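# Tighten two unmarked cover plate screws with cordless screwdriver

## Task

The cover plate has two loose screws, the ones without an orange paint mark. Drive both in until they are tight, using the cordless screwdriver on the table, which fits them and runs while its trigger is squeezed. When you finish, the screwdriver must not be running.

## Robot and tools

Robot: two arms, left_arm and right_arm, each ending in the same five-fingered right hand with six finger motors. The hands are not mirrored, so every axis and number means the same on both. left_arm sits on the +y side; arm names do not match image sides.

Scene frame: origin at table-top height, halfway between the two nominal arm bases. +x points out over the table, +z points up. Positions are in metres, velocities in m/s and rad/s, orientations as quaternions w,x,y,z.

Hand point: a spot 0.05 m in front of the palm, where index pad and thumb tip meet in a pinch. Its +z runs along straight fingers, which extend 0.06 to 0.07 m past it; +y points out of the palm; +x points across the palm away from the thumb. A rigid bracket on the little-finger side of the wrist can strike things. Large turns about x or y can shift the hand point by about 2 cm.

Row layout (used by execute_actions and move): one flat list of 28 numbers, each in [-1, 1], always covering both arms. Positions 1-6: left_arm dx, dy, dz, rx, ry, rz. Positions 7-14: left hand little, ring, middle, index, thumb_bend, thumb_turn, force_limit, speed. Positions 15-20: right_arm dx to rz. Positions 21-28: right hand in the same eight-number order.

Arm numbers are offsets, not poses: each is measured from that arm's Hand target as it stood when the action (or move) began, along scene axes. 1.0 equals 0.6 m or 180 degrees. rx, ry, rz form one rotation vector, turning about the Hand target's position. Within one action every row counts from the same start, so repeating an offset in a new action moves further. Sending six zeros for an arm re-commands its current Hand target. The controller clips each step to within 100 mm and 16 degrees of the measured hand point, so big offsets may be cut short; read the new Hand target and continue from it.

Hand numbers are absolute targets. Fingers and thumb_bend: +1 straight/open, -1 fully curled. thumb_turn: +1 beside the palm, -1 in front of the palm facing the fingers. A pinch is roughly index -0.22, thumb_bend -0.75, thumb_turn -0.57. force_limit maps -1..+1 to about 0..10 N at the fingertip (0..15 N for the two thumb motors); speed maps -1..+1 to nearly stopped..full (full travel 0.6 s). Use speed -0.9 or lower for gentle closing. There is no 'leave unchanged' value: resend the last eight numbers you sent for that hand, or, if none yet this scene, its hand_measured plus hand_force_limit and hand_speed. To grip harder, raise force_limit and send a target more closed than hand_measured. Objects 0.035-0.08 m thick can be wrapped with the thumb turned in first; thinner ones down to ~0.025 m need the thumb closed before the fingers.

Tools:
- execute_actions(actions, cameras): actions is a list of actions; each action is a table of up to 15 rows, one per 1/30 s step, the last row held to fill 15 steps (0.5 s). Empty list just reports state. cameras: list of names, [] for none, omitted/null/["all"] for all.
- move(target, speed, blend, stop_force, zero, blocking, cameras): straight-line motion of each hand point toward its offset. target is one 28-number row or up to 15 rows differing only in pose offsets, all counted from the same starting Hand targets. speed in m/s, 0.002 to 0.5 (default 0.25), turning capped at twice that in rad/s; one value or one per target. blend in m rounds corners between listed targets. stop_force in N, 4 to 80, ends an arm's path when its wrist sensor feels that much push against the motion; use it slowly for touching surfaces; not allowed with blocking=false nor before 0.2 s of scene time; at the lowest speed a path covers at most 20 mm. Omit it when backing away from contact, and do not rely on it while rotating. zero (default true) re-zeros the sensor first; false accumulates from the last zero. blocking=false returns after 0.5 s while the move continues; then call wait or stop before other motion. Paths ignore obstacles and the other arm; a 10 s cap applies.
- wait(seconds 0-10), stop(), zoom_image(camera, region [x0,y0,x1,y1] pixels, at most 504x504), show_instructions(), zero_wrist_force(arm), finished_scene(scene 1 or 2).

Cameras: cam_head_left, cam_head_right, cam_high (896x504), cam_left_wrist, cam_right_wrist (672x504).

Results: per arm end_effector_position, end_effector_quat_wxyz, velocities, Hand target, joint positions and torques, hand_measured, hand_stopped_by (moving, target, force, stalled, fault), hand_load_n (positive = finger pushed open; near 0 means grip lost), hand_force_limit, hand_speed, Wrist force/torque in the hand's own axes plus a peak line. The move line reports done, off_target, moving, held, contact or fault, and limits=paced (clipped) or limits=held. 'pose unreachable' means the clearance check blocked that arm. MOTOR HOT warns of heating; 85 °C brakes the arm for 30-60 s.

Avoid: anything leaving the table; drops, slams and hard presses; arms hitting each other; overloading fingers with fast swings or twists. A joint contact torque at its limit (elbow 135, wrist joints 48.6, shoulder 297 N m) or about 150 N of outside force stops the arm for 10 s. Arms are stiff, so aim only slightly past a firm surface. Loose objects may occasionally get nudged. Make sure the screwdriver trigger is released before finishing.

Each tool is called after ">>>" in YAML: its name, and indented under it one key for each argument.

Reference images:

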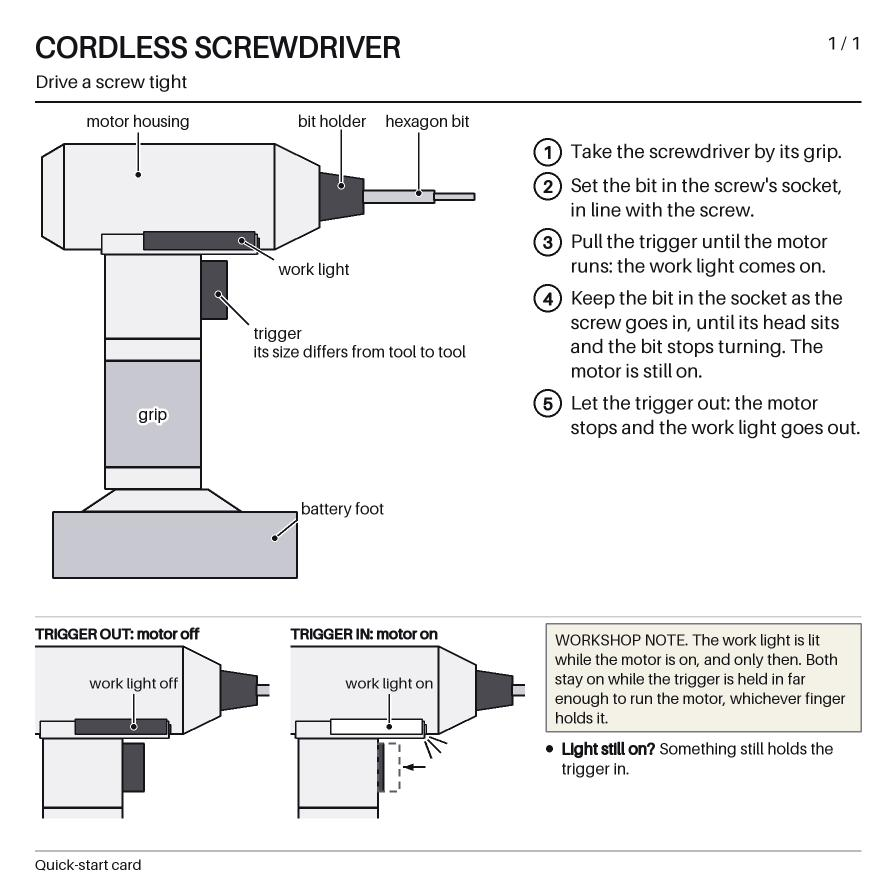

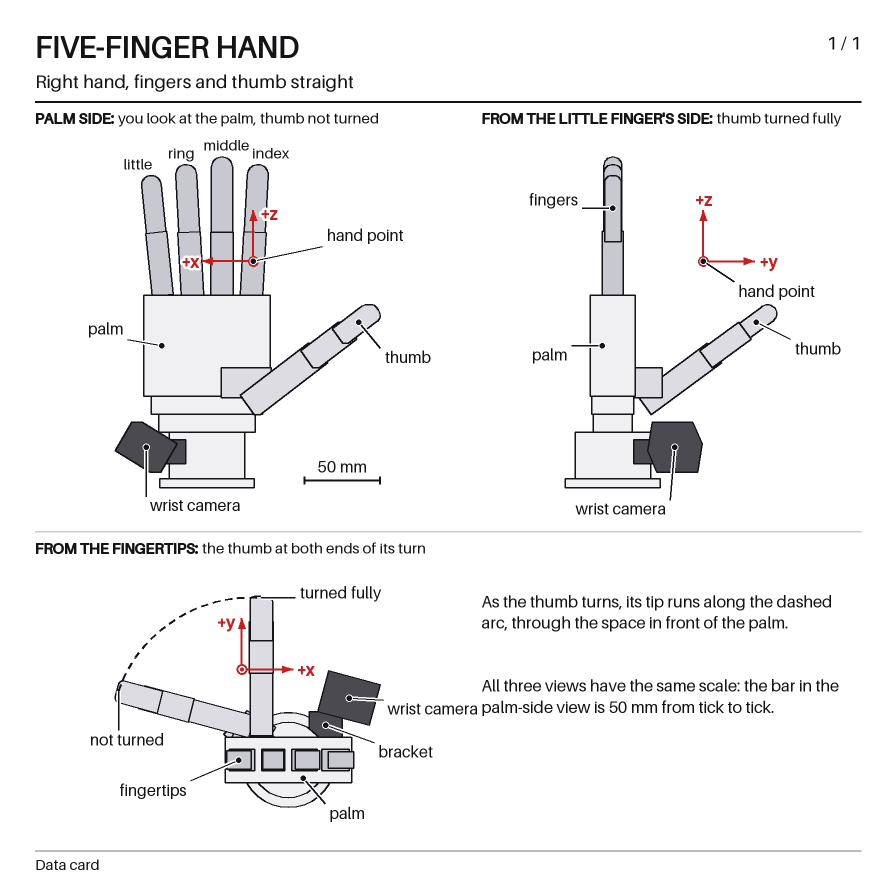

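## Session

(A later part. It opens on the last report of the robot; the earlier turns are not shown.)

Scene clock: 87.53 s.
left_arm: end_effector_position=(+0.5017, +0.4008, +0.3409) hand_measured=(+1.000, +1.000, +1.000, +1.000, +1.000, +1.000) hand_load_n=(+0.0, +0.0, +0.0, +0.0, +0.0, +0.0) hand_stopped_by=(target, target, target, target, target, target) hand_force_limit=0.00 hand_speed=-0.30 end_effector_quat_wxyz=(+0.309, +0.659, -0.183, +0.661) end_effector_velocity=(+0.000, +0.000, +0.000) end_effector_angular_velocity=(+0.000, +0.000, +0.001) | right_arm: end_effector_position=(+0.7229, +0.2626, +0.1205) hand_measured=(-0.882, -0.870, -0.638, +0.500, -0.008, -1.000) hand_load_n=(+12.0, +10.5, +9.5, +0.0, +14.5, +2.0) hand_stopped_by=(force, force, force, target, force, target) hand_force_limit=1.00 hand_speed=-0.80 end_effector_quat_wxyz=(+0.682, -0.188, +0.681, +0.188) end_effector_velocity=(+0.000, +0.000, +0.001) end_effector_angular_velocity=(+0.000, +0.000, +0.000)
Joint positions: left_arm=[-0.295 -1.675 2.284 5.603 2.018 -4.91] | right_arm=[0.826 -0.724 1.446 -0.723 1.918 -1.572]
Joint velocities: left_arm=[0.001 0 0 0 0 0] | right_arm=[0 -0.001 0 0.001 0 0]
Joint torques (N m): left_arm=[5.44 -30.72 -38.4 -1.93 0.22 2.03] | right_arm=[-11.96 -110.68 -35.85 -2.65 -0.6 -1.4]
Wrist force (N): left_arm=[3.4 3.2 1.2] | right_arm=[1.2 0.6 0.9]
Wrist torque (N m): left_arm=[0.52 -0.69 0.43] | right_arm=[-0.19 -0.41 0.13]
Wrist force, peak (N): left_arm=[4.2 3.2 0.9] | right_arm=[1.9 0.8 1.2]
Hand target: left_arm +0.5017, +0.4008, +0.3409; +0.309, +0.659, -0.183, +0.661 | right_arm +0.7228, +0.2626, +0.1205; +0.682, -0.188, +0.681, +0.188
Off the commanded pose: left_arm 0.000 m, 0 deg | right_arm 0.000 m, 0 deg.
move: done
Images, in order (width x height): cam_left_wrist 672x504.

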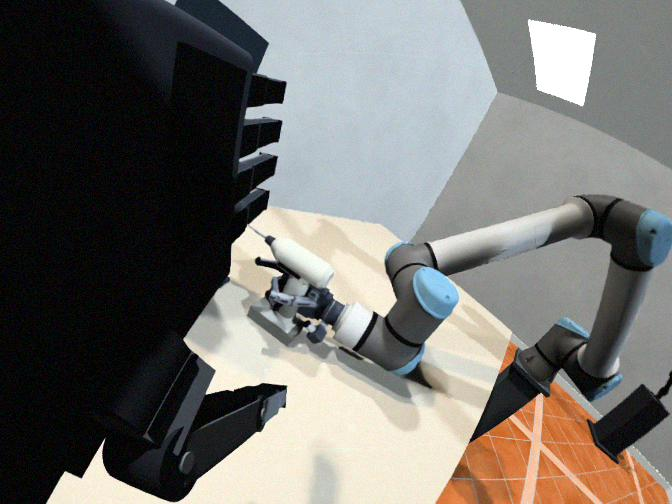

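>>> move:
  target: [0,0,0,0,0,0,1,1,1,1,1,1,0,-0.3,0,0,0.03,0,0,0,-0.98,-0.98,-0.98,0.5,-0.98,-1,1,-0.8]
  cameras: ["cam_left_wrist"]
  speed: 0.03

>>> zoom_image:
  camera: "cam_left_wrist"
  region: [240, 220, 340, 325]

Scene clock: 88.73 s.
left_arm: end_effector_position=(+0.5017, +0.4008, +0.3409) hand_measured=(+1.000, +1.000, +1.000, +1.000, +1.000, +1.000) hand_load_n=(+0.0, +0.0, +0.0, +0.0, +0.0, +0.0) hand_stopped_by=(target, target, target, target, target, target) hand_force_limit=0.00 hand_speed=-0.30 end_effector_quat_wxyz=(+0.309, +0.659, -0.183, +0.661) end_effector_velocity=(+0.000, +0.000, +0.000) end_effector_angular_velocity=(+0.000, +0.000, -0.001) | right_arm: end_effector_position=(+0.7228, +0.2626, +0.1386) hand_measured=(-0.882, -0.872, -0.638, +0.500, -0.008, -1.000) hand_load_n=(+0.0, +3.5, +10.5, +0.0, +14.0, +2.0) hand_stopped_by=(force, force, force, target, force, target) hand_force_limit=1.00 hand_speed=-0.80 end_effector_quat_wxyz=(+0.682, -0.188, +0.681, +0.188) end_effector_velocity=(+0.000, +0.000, -0.002) end_effector_angular_velocity=(+0.000, +0.000, +0.000)
Joint positions: left_arm=[-0.295 -1.675 2.284 5.603 2.018 -4.91] | right_arm=[0.826 -0.744 1.444 -0.702 1.918 -1.572]
Joint velocities: left_arm=[-0.001 0 0 0 0 0] | right_arm=[0 0.002 0 -0.002 0 0]
Joint torques (N m): left_arm=[6.85 -31.4 -39.23 -2.08 0.5 2.51] | right_arm=[-10.95 -103.2 -41.37 -6.86 -0.95 -1.31]
Wrist force (N): left_arm=[3.7 3.0 0.8] | right_arm=[8.2 0.1 -0.2]
Wrist torque (N m): left_arm=[0.52 -0.72 0.45] | right_arm=[-0.15 -0.25 0.13]
Wrist force, peak (N): left_arm=[4.0 3.6 1.2] | right_arm=[8.2 0.1 -0.2]
Hand target: left_arm +0.5017, +0.4008, +0.3409; +0.309, +0.659, -0.183, +0.661 | right_arm +0.7228, +0.2626, +0.1385; +0.682, -0.188, +0.681, +0.188
Off the commanded pose: left_arm 0.000 m, 0 deg | right_arm 0.000 m, 0 deg.
move: done
Images, in order (width x height): cam_left_wrist 672x504.

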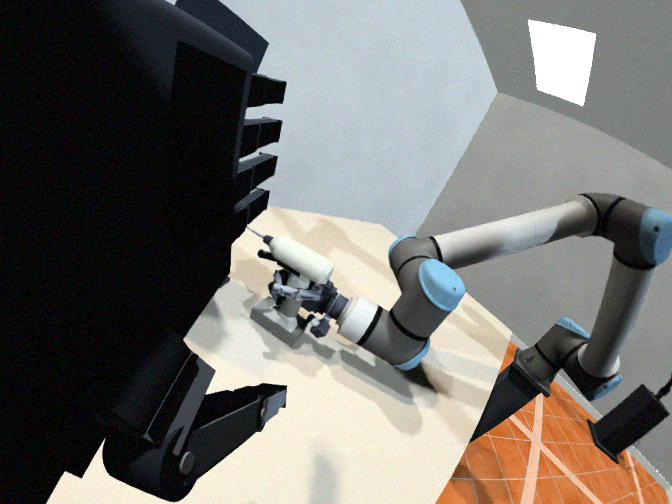

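Scaled by 4.800 from the camera's 672x504 image, which has a finer 960x720 frame.

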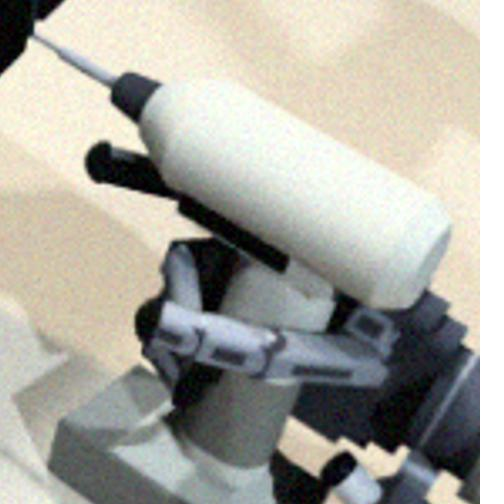

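>>> move:
  target: [0,0,0,0,0,0,1,1,1,1,1,1,0,-0.3,0,0,0.025,0,0,0,-0.98,-0.98,-0.98,0.5,-0.98,-1,1,-0.8]
  cameras: ["cam_left_wrist"]
  speed: 0.03

>>> zoom_image:
  camera: "cam_left_wrist"
  region: [240, 220, 340, 325]

Scene clock: 89.63 s.
left_arm: end_effector_position=(+0.5017, +0.4008, +0.3409) hand_measured=(+1.000, +1.000, +1.000, +1.000, +1.000, +1.000) hand_load_n=(+0.0, +0.0, +0.0, +0.0, +0.0, +0.0) hand_stopped_by=(target, target, target, target, target, target) hand_force_limit=0.00 hand_speed=-0.30 end_effector_quat_wxyz=(+0.309, +0.659, -0.183, +0.661) end_effector_velocity=(+0.000, +0.000, +0.000) end_effector_angular_velocity=(-0.001, +0.001, +0.000) | right_arm: end_effector_position=(+0.7228, +0.2625, +0.1537) hand_measured=(-0.882, -0.872, -0.638, +0.500, -0.008, -1.000) hand_load_n=(+0.0, +4.0, +10.0, +0.0, +14.0, +2.5) hand_stopped_by=(force, force, force, target, force, target) hand_force_limit=1.00 hand_speed=-0.80 end_effector_quat_wxyz=(+0.682, -0.188, +0.681, +0.188) end_effector_velocity=(+0.000, +0.000, -0.002) end_effector_angular_velocity=(+0.001, -0.001, +0.000)
Joint positions: left_arm=[-0.295 -1.675 2.284 5.603 2.018 -4.91] | right_arm=[0.826 -0.76 1.442 -0.683 1.918 -1.572]
Joint velocities: left_arm=[0.001 0 0 0 0 -0.001] | right_arm=[0 0.002 0 -0.004 0 0]
Joint torques (N m): left_arm=[9 -33.82 -38.1 -2.19 0.39 2.17] | right_arm=[-14.75 -99.85 -40.87 -6.57 -1.33 -1.44]
Wrist force (N): left_arm=[3.8 3.2 1.0] | right_arm=[8.2 0.4 -0.2]
Wrist torque (N m): left_arm=[0.55 -0.73 0.45] | right_arm=[-0.11 -0.25 0.14]
Wrist force, peak (N): left_arm=[3.9 3.4 1.1] | right_arm=[8.8 0.2 -0.2]
Hand target: left_arm +0.5017, +0.4008, +0.3409; +0.309, +0.659, -0.183, +0.661 | right_arm +0.7228, +0.2625, +0.1535; +0.682, -0.188, +0.681, +0.188
Off the commanded pose: left_arm 0.000 m, 0 deg | right_arm 0.000 m, 0 deg.
move: done
Images, in order (width x height): cam_left_wrist 672x504.

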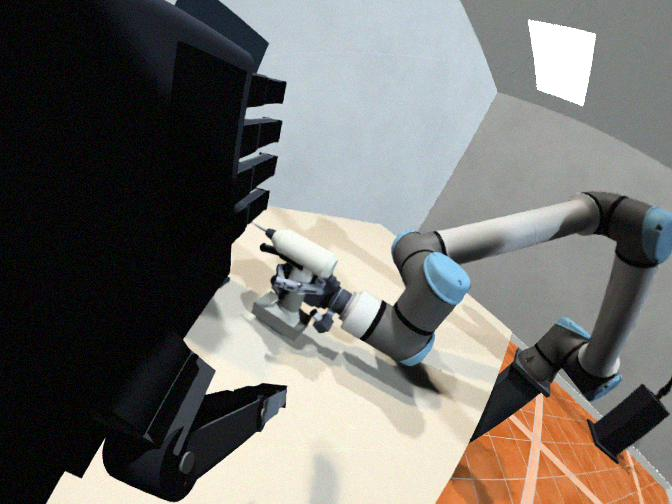

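Scaled by 4.800 from the camera's 672x504 image, which has a finer 960x720 frame.

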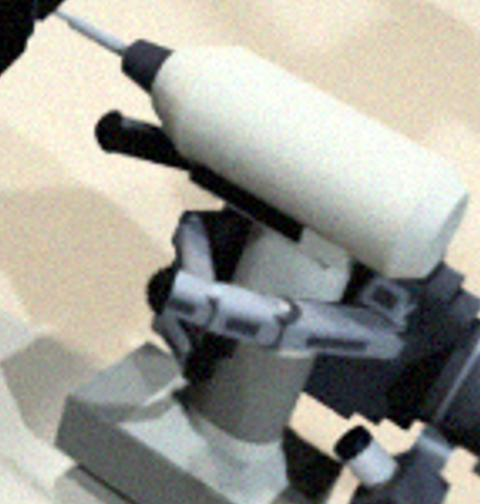

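>>> move:
  target: [0,0,0,0,0,0,1,1,1,1,1,1,0,-0.3,0,0,0,0,0,0,-0.98,-0.98,-0.98,-0.9,-0.98,-1,0.2,-0.5]
  cameras: ["cam_left_wrist"]

>>> zoom_image:
  camera: "cam_left_wrist"
  region: [240, 220, 340, 325]

Scene clock: 91.60 s.
left_arm: end_effector_position=(+0.5017, +0.4008, +0.3409) hand_measured=(+1.000, +1.000, +1.000, +1.000, +1.000, +1.000) hand_load_n=(+0.0, +0.0, +0.0, +0.0, +0.0, +0.0) hand_stopped_by=(target, target, target, target, target, target) hand_force_limit=0.00 hand_speed=-0.30 end_effector_quat_wxyz=(+0.309, +0.659, -0.183, +0.661) end_effector_velocity=(+0.000, +0.000, +0.000) end_effector_angular_velocity=(+0.000, +0.000, +0.000) | right_arm: end_effector_position=(+0.7228, +0.2625, +0.1535) hand_measured=(-0.882, -0.872, -0.638, -0.828, -0.008, -1.000) hand_load_n=(+0.0, +2.5, +10.0, +5.5, +14.5, +3.0) hand_stopped_by=(force, force, force, force, force, target) hand_force_limit=0.20 hand_speed=-0.50 end_effector_quat_wxyz=(+0.682, -0.188, +0.681, +0.188) end_effector_velocity=(+0.000, +0.000, +0.000) end_effector_angular_velocity=(+0.000, +0.000, +0.000)
Joint positions: left_arm=[-0.295 -1.675 2.284 5.603 2.018 -4.91] | right_arm=[0.826 -0.759 1.442 -0.684 1.918 -1.572]
Joint velocities: left_arm=[0 0 0 -0.001 0 0] | right_arm=[0 0 0 0.001 0 0]
Joint torques (N m): left_arm=[3.1 -29.87 -37.24 -1.79 0.6 2.01] | right_arm=[-14.71 -101.46 -35.64 -5.45 -1.31 -1.1]
Wrist force (N): left_arm=[3.9 3.2 1.1] | right_arm=[8.1 0.2 -0.2]
Wrist torque (N m): left_arm=[0.53 -0.76 0.46] | right_arm=[-0.14 -0.24 0.13]
Wrist force, peak (N): left_arm=[3.9 3.6 1.0] | right_arm=[8.5 0.2 -0.3]
Hand target: left_arm +0.5017, +0.4008, +0.3409; +0.309, +0.659, -0.183, +0.661 | right_arm +0.7228, +0.2625, +0.1535; +0.682, -0.188, +0.681, +0.188
Off the commanded pose: left_arm 0.000 m, 0 deg | right_arm 0.000 m, 0 deg.
move: done
Images, in order (width x height): cam_left_wrist 672x504.

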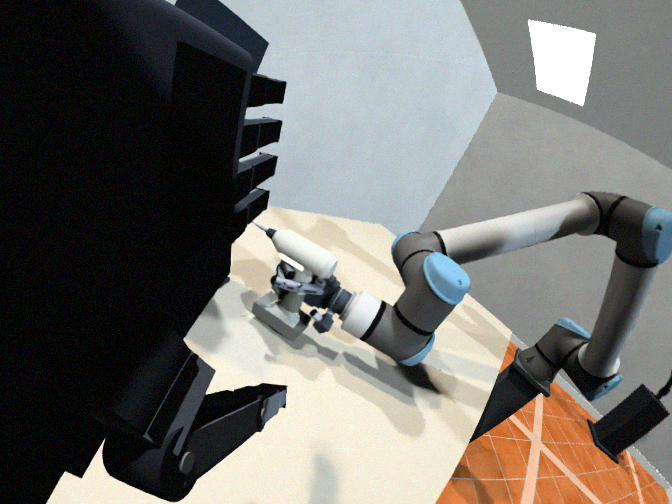

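Scaled by 4.800 from the camera's 672x504 image, which has a finer 960x720 frame.

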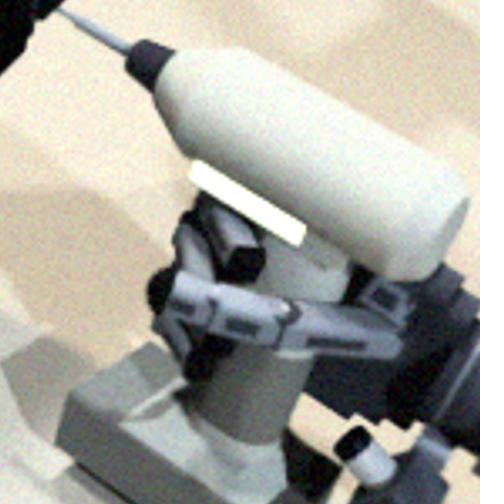

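>>> move:
  target: [0,0,0,0,0,0,1,1,1,1,1,1,0,-0.3,0,0,0,0,0,0,-0.98,-0.98,-0.98,0.1,-0.98,-1,0.6,0]
  cameras: []

>>> move:
  target: [0,0,0,0,0,0,1,1,1,1,1,1,0,-0.3,0,0,0.2,0,0,0,-0.98,-0.98,-0.98,0.1,-0.98,-1,0.6,0]
  speed: 0.1

Scene clock: 92.77 s.
left_arm: end_effector_position=(+0.5017, +0.4008, +0.3409) hand_measured=(+1.000, +1.000, +1.000, +1.000, +1.000, +1.000) hand_load_n=(+0.0, +0.0, +0.0, +0.0, +0.0, +0.0) hand_stopped_by=(target, target, target, target, target, target) hand_force_limit=0.00 hand_speed=-0.30 end_effector_quat_wxyz=(+0.309, +0.659, -0.183, +0.661) end_effector_velocity=(+0.000, +0.000, -0.001) end_effector_angular_velocity=(+0.000, +0.002, +0.000) | right_arm: end_effector_position=(+0.7228, +0.2625, +0.1535) hand_measured=(-0.882, -0.872, -0.638, +0.100, -0.008, -1.000) hand_load_n=(+0.0, +4.0, +10.0, +0.0, +14.0, +2.5) hand_stopped_by=(force, force, force, target, force, target) hand_force_limit=0.60 hand_speed=0.00 end_effector_quat_wxyz=(+0.682, -0.188, +0.681, +0.188) end_effector_velocity=(+0.000, +0.000, -0.002) end_effector_angular_velocity=(-0.001, +0.001, +0.000)
Joint positions: left_arm=[-0.295 -1.675 2.284 5.603 2.018 -4.91] | right_arm=[0.826 -0.759 1.442 -0.684 1.918 -1.572]
Joint velocities: left_arm=[0 0.001 0 0.001 0 0] | right_arm=[0 0.001 0 0.001 0 0]
Joint torques (N m): left_arm=[2.8 -34.54 -36.85 -1.45 0.2 2.24] | right_arm=[-13.8 -101.13 -37.49 -4.45 -1.28 -0.93]
Wrist force (N): left_arm=[3.9 2.9 1.2] | right_arm=[8.3 -0.1 0.1]
Wrist torque (N m): left_arm=[0.49 -0.76 0.46] | right_arm=[-0.20 -0.29 0.13]
Wrist force, peak (N): left_arm=[4.2 3.3 1.3] | right_arm=[8.5 0.2 -0.3]
Hand target: left_arm +0.5017, +0.4008, +0.3409; +0.309, +0.659, -0.183, +0.661 | right_arm +0.7228, +0.2625, +0.1535; +0.682, -0.188, +0.681, +0.188
Off the commanded pose: left_arm 0.000 m, 0 deg | right_arm 0.000 m, 0 deg.
move: done
No camera images: "cameras" was empty.

Scene clock: 94.30 s.
left_arm: end_effector_position=(+0.5017, +0.4008, +0.3409) hand_measured=(+1.000, +1.000, +1.000, +1.000, +1.000, +1.000) hand_load_n=(+0.0, +0.0, +0.0, -0.5, +0.0, +0.0) hand_stopped_by=(target, target, target, target, target, target) hand_force_limit=0.00 hand_speed=-0.30 end_effector_quat_wxyz=(+0.309, +0.659, -0.183, +0.661) end_effector_velocity=(+0.000, +0.001, +0.000) end_effector_angular_velocity=(+0.000, +0.000, +0.001) | right_arm: end_effector_position=(+0.7228, +0.2624, +0.2735) hand_measured=(-0.882, -0.872, -0.638, +0.100, -0.008, -1.000) hand_load_n=(+0.0, +4.0, +10.0, +0.0, +14.0, +2.0) hand_stopped_by=(force, force, force, target, force, target) hand_force_limit=0.60 hand_speed=0.00 end_effector_quat_wxyz=(+0.682, -0.188, +0.681, +0.188) end_effector_velocity=(+0.000, +0.000, -0.002) end_effector_angular_velocity=(+0.001, -0.001, +0.000)
Joint positions: left_arm=[-0.295 -1.675 2.284 5.603 2.018 -4.91] | right_arm=[0.825 -0.872 1.4 -0.529 1.918 -1.572]
Joint velocities: left_arm=[0.001 0 0 0 0 0] | right_arm=[0 0.001 0.002 -0.005 0 0]
Joint torques (N m): left_arm=[6.69 -33.09 -36.75 -1.01 0.47 2.21] | right_arm=[-13.9 -103.06 -36.97 -6.88 -1.11 -0.78]
Wrist force (N): left_arm=[4.2 3.2 0.9] | right_arm=[8.0 0.4 -0.3]
Wrist torque (N m): left_arm=[0.55 -0.79 0.48] | right_arm=[-0.09 -0.23 0.12]
Wrist force, peak (N): left_arm=[4.1 3.4 1.2] | right_arm=[10.6 0.1 -0.2]
Hand target: left_arm +0.5017, +0.4008, +0.3409; +0.309, +0.659, -0.183, +0.661 | right_arm +0.7228, +0.2624, +0.2734; +0.682, -0.188, +0.681, +0.188
Off the commanded pose: left_arm 0.000 m, 0 deg | right_arm 0.000 m, 0 deg.
move: done

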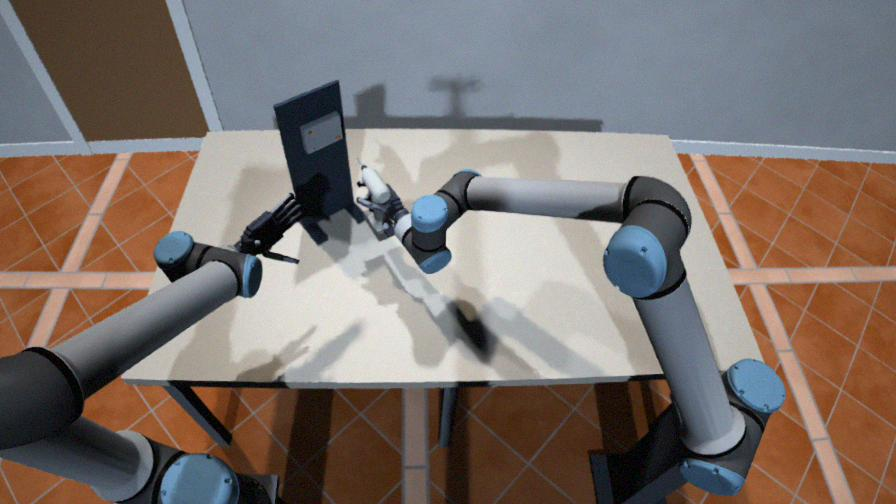

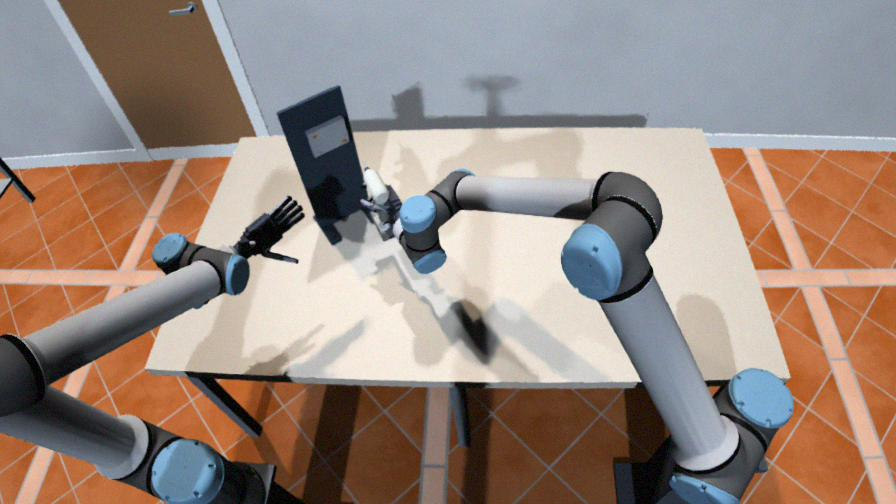

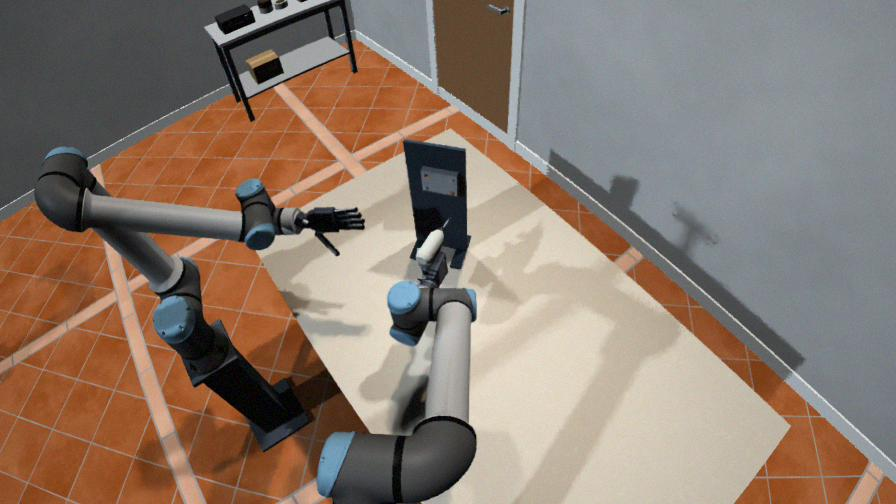

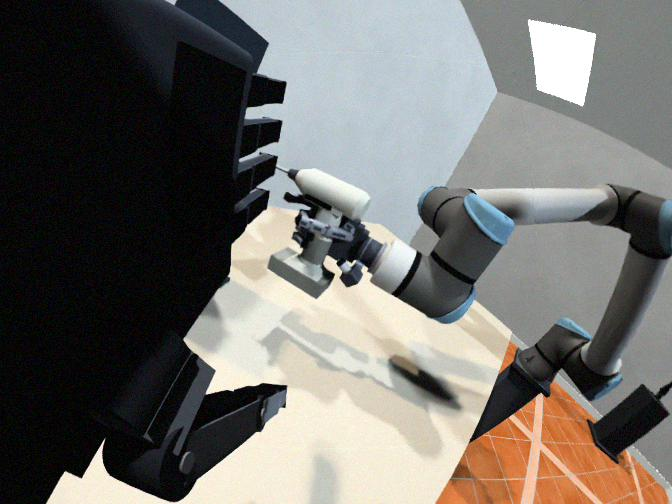

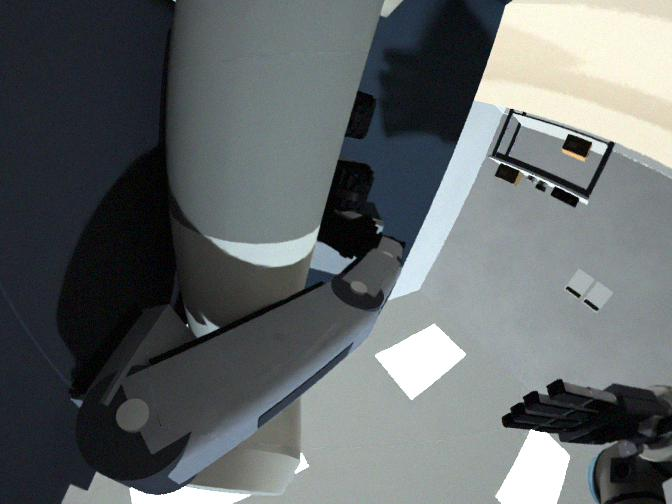

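>>> zoom_image:
  camera: "cam_high"
  region: [380, 130, 500, 270]

>>> zoom_image:
  camera: "cam_head_left"
  region: [270, 90, 420, 240]

>>> zoom_image:
  camera: "cam_head_right"
  region: [270, 80, 420, 230]

Scaled by 3.600.

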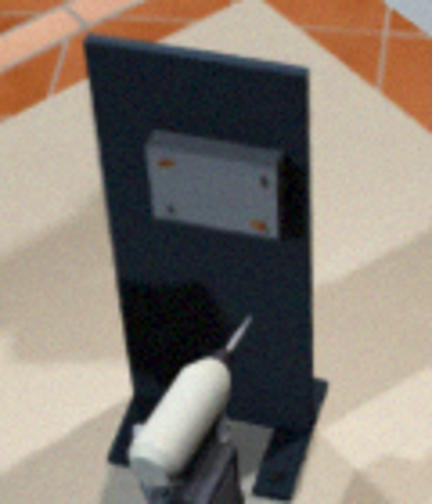

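Scaled by 3.360.

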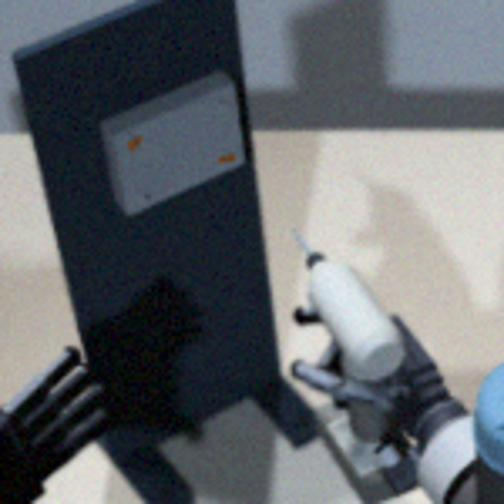

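Scaled by 3.360.

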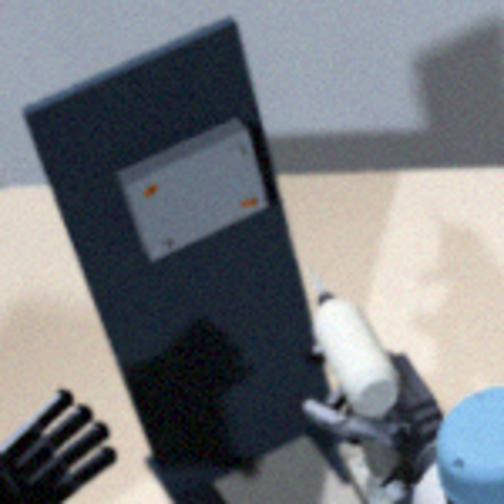

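>>> move:
  target: [0.197,0.065,0.082,0,0,0.194,1,1,1,1,1,1,0,-0.3,-0.0128,0.0214,0.0917,0,0,0,-0.98,-0.98,-0.98,0.1,-0.98,-1,0.6,0]
  speed: 0.12

Scene clock: 98.60 s.
left_arm: end_effector_position=(+0.6198, +0.4394, +0.3900) hand_measured=(+1.000, +1.000, +1.000, +1.000, +1.000, +1.000) hand_load_n=(+0.0, +0.0, +0.0, +0.0, +0.0, +0.0) hand_stopped_by=(target, target, target, target, target, target) hand_force_limit=0.00 hand_speed=-0.30 end_effector_quat_wxyz=(+0.097, +0.683, +0.023, +0.723) end_effector_velocity=(+0.000, +0.000, +0.000) end_effector_angular_velocity=(-0.002, +0.000, +0.000) | right_arm: end_effector_position=(+0.7151, +0.2752, +0.3286) hand_measured=(-0.882, -0.872, -0.638, +0.100, -0.008, -1.000) hand_load_n=(+0.0, +4.0, +10.5, +0.0, +14.0, +2.5) hand_stopped_by=(force, force, force, target, force, target) hand_force_limit=0.60 hand_speed=0.00 end_effector_quat_wxyz=(+0.682, -0.188, +0.681, +0.188) end_effector_velocity=(-0.001, +0.000, +0.002) end_effector_angular_velocity=(+0.001, -0.001, +0.001)
Joint positions: left_arm=[-0.487 -1.698 2.201 5.71 1.218 -4.855] | right_arm=[0.841 -0.903 1.346 -0.444 1.933 -1.572]
Joint velocities: left_arm=[0 0 0.001 -0.001 -0.001 -0.002] | right_arm=[0 -0.002 0.001 0 -0.001 0]
Joint torques (N m): left_arm=[10.57 -40.23 -25.08 -4.91 -1.58 -2.8] | right_arm=[2.79 -98.87 -38.94 -6.54 0.35 -1.93]
Wrist force (N): left_arm=[3.7 3.1 1.0] | right_arm=[8.3 0.3 -0.5]
Wrist torque (N m): left_arm=[0.55 -0.71 0.46] | right_arm=[-0.10 -0.29 0.13]
Wrist force, peak (N): left_arm=[4.2 3.5 1.2] | right_arm=[8.7 0.4 -0.4]
Hand target: left_arm +0.6198, +0.4395, +0.3900; +0.097, +0.683, +0.023, +0.723 | right_arm +0.7151, +0.2752, +0.3284; +0.682, -0.188, +0.681, +0.188
Off the commanded pose: left_arm 0.000 m, 0 deg | right_arm 0.000 m, 0 deg.
move: done

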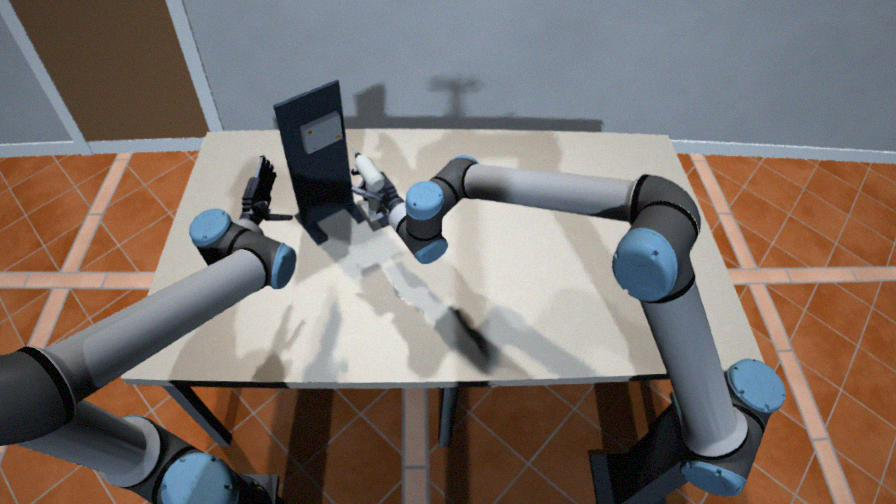

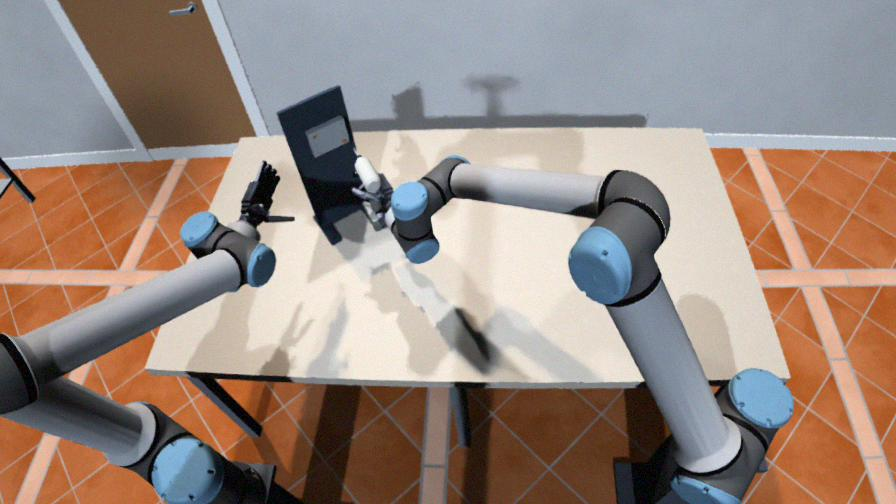

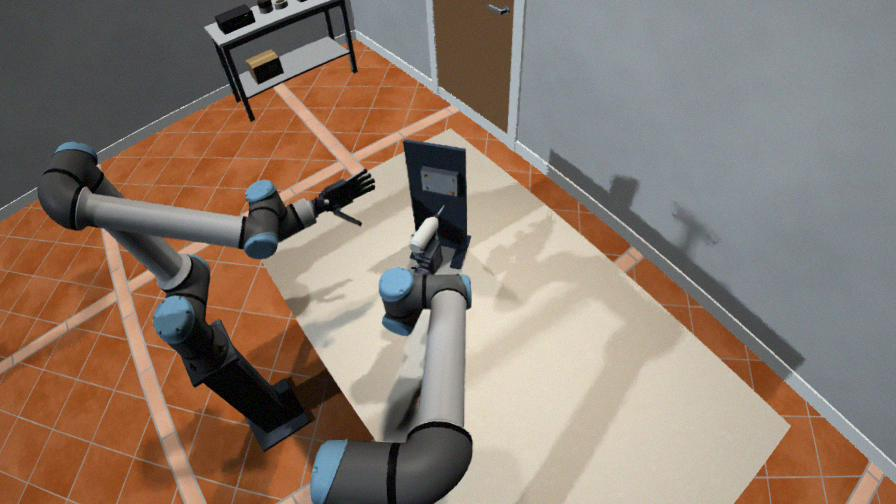

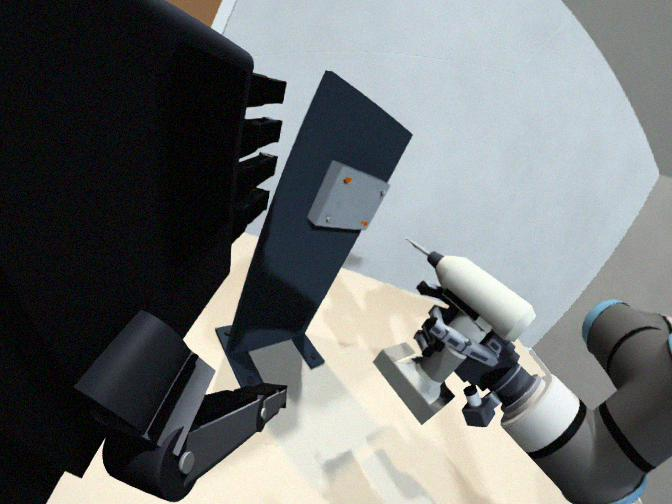

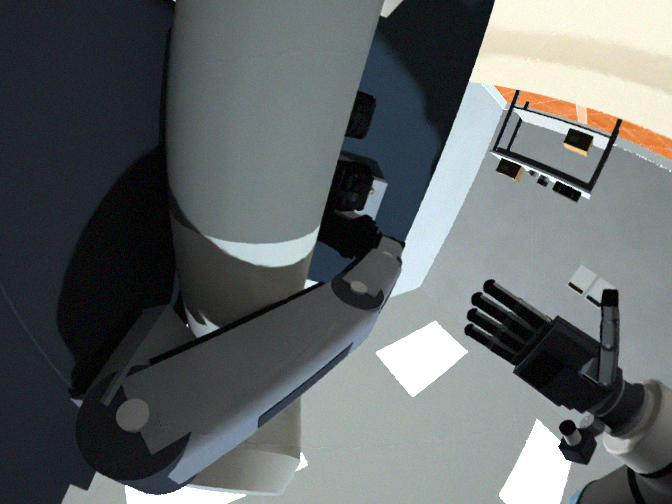

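>>> zoom_image:
  camera: "cam_left_wrist"
  region: [300, 145, 450, 265]

>>> zoom_image:
  camera: "cam_high"
  region: [400, 130, 490, 260]

>>> zoom_image:
  camera: "cam_head_left"
  region: [270, 70, 400, 230]

Scaled by 3.360 from the camera's 672x504 image, which has a finer 960x720 frame.

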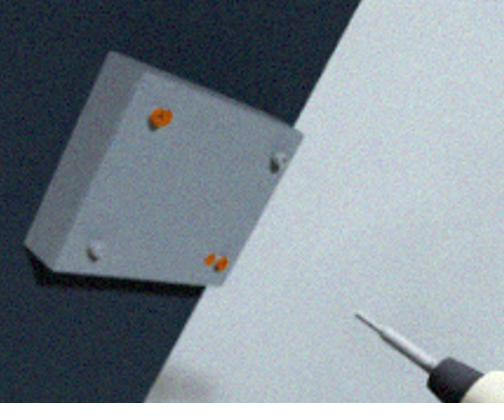

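Scaled by 3.877.

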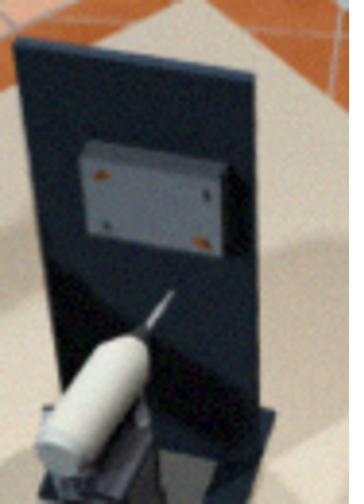

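Scaled by 3.150.

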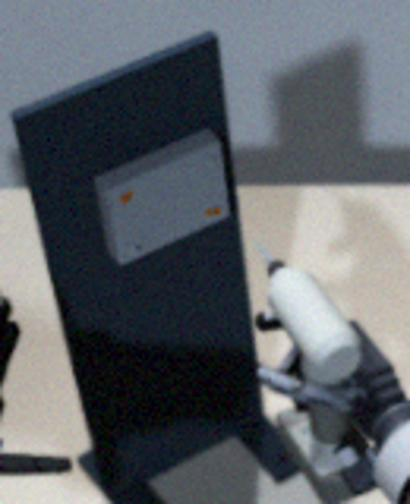

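>>> move:
  target: [0,0,0,0,0,0,1,1,1,1,1,1,0,-0.3,0.0714,0.0429,0,0,0,0,-0.98,-0.98,-0.98,0.1,-0.98,-1,0.6,0]
  speed: 0.12
  cameras: ["cam_high","cam_head_left","cam_left_wrist"]

>>> zoom_image:
  camera: "cam_left_wrist"
  region: [300, 145, 450, 265]

>>> zoom_image:
  camera: "cam_high"
  region: [400, 130, 490, 260]

>>> zoom_image:
  camera: "cam_head_left"
  region: [270, 70, 400, 230]

Scene clock: 100.70 s.
left_arm: end_effector_position=(+0.6198, +0.4395, +0.3900) hand_measured=(+1.000, +1.000, +1.000, +1.000, +1.000, +1.000) hand_load_n=(+0.0, +0.0, -0.5, +0.0, +0.0, +0.0) hand_stopped_by=(target, target, target, target, target, target) hand_force_limit=0.00 hand_speed=-0.30 end_effector_quat_wxyz=(+0.097, +0.683, +0.023, +0.723) end_effector_velocity=(+0.000, -0.001, +0.000) end_effector_angular_velocity=(+0.000, +0.001, -0.001) | right_arm: end_effector_position=(+0.7581, +0.3009, +0.3284) hand_measured=(-0.882, -0.872, -0.638, +0.100, -0.008, -1.000) hand_load_n=(+0.0, +4.0, +10.5, +0.0, +14.0, +2.5) hand_stopped_by=(force, force, force, target, force, target) hand_force_limit=0.60 hand_speed=0.00 end_effector_quat_wxyz=(+0.682, -0.188, +0.681, +0.188) end_effector_velocity=(+0.000, +0.000, +0.003) end_effector_angular_velocity=(+0.002, -0.002, +0.000)
Joint positions: left_arm=[-0.487 -1.698 2.202 5.71 1.218 -4.855] | right_arm=[0.822 -0.835 1.227 -0.393 1.915 -1.572]
Joint velocities: left_arm=[-0.001 0 0 0.001 0 -0.001] | right_arm=[0 -0.002 -0.001 0 0 0]
Joint torques (N m): left_arm=[10.3 -41.32 -31.09 -4.95 -1.23 -3.89] | right_arm=[15.7 -109.62 -49.85 -6.5 2.27 1.03]
Wrist force (N): left_arm=[4.2 2.9 1.0] | right_arm=[8.1 0.3 -0.3]
Wrist torque (N m): left_arm=[0.51 -0.78 0.47] | right_arm=[-0.12 -0.26 0.14]
Wrist force, peak (N): left_arm=[4.2 3.2 1.0] | right_arm=[8.2 0.0 -2.9]
Hand target: left_arm +0.6198, +0.4395, +0.3900; +0.097, +0.683, +0.023, +0.723 | right_arm +0.7580, +0.3010, +0.3285; +0.682, -0.188, +0.681, +0.188
Off the commanded pose: left_arm 0.000 m, 0 deg | right_arm 0.000 m, 0 deg.
move: done
Images, in order (width x height): cam_head_left 896x504, cam_high 896x504, cam_left_wrist 672x504.

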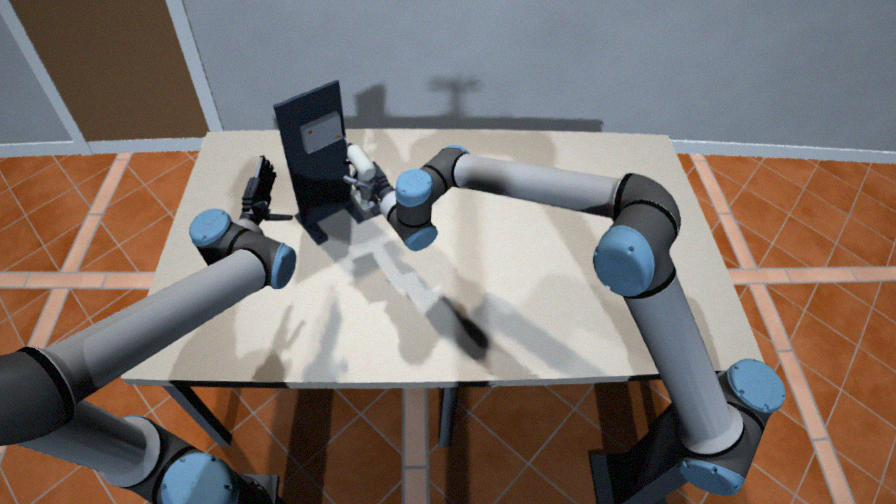

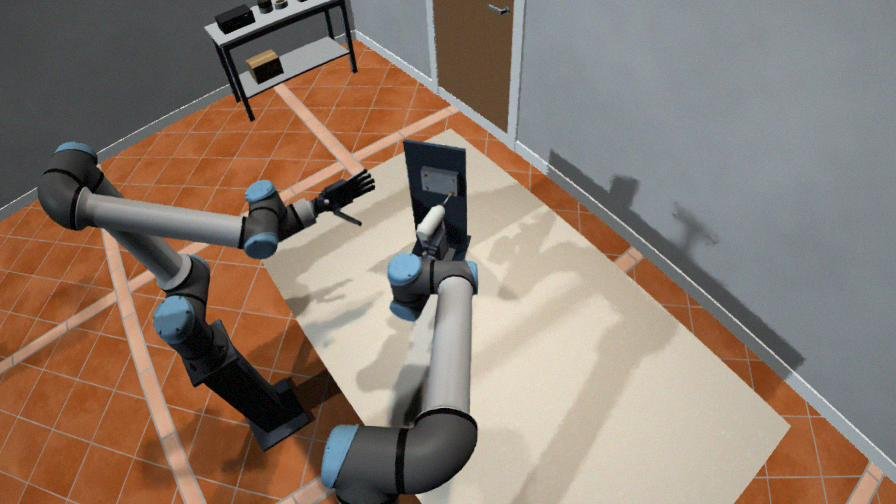

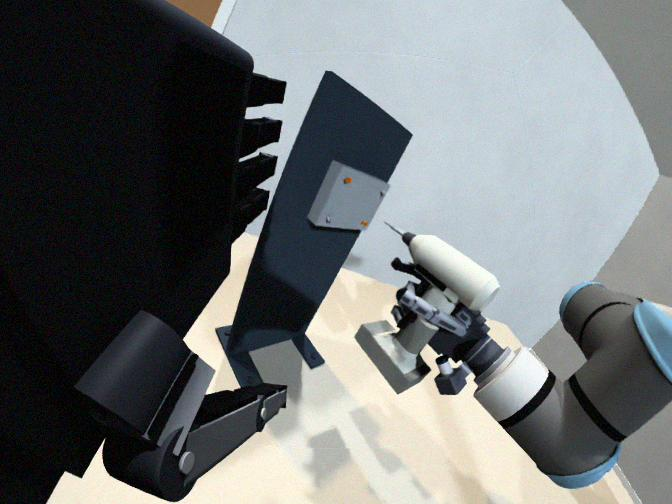

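Scaled by 3.360 from the camera's 672x504 image, which has a finer 960x720 frame.

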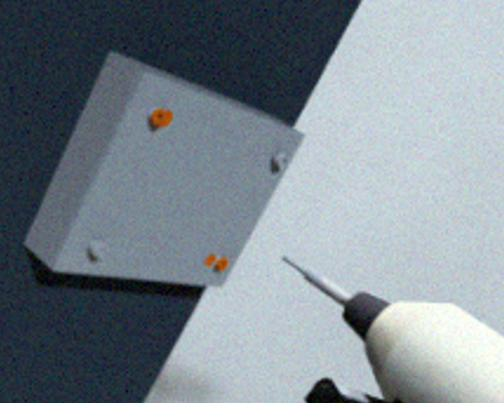

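Scaled by 3.877.

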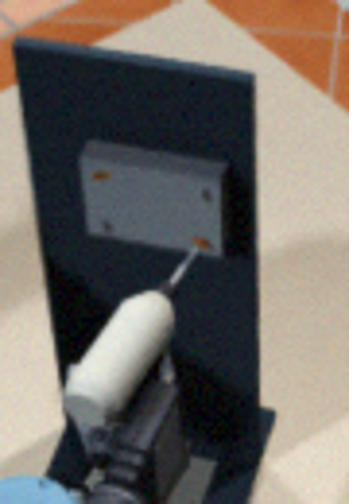

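Scaled by 3.150.

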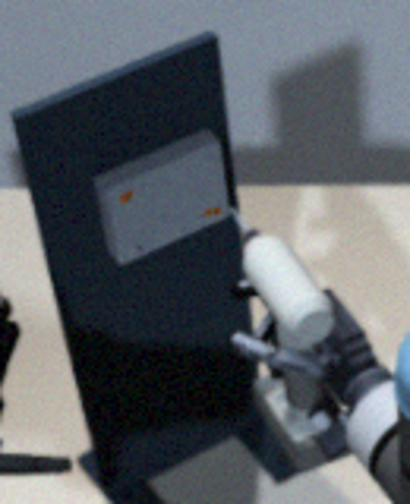

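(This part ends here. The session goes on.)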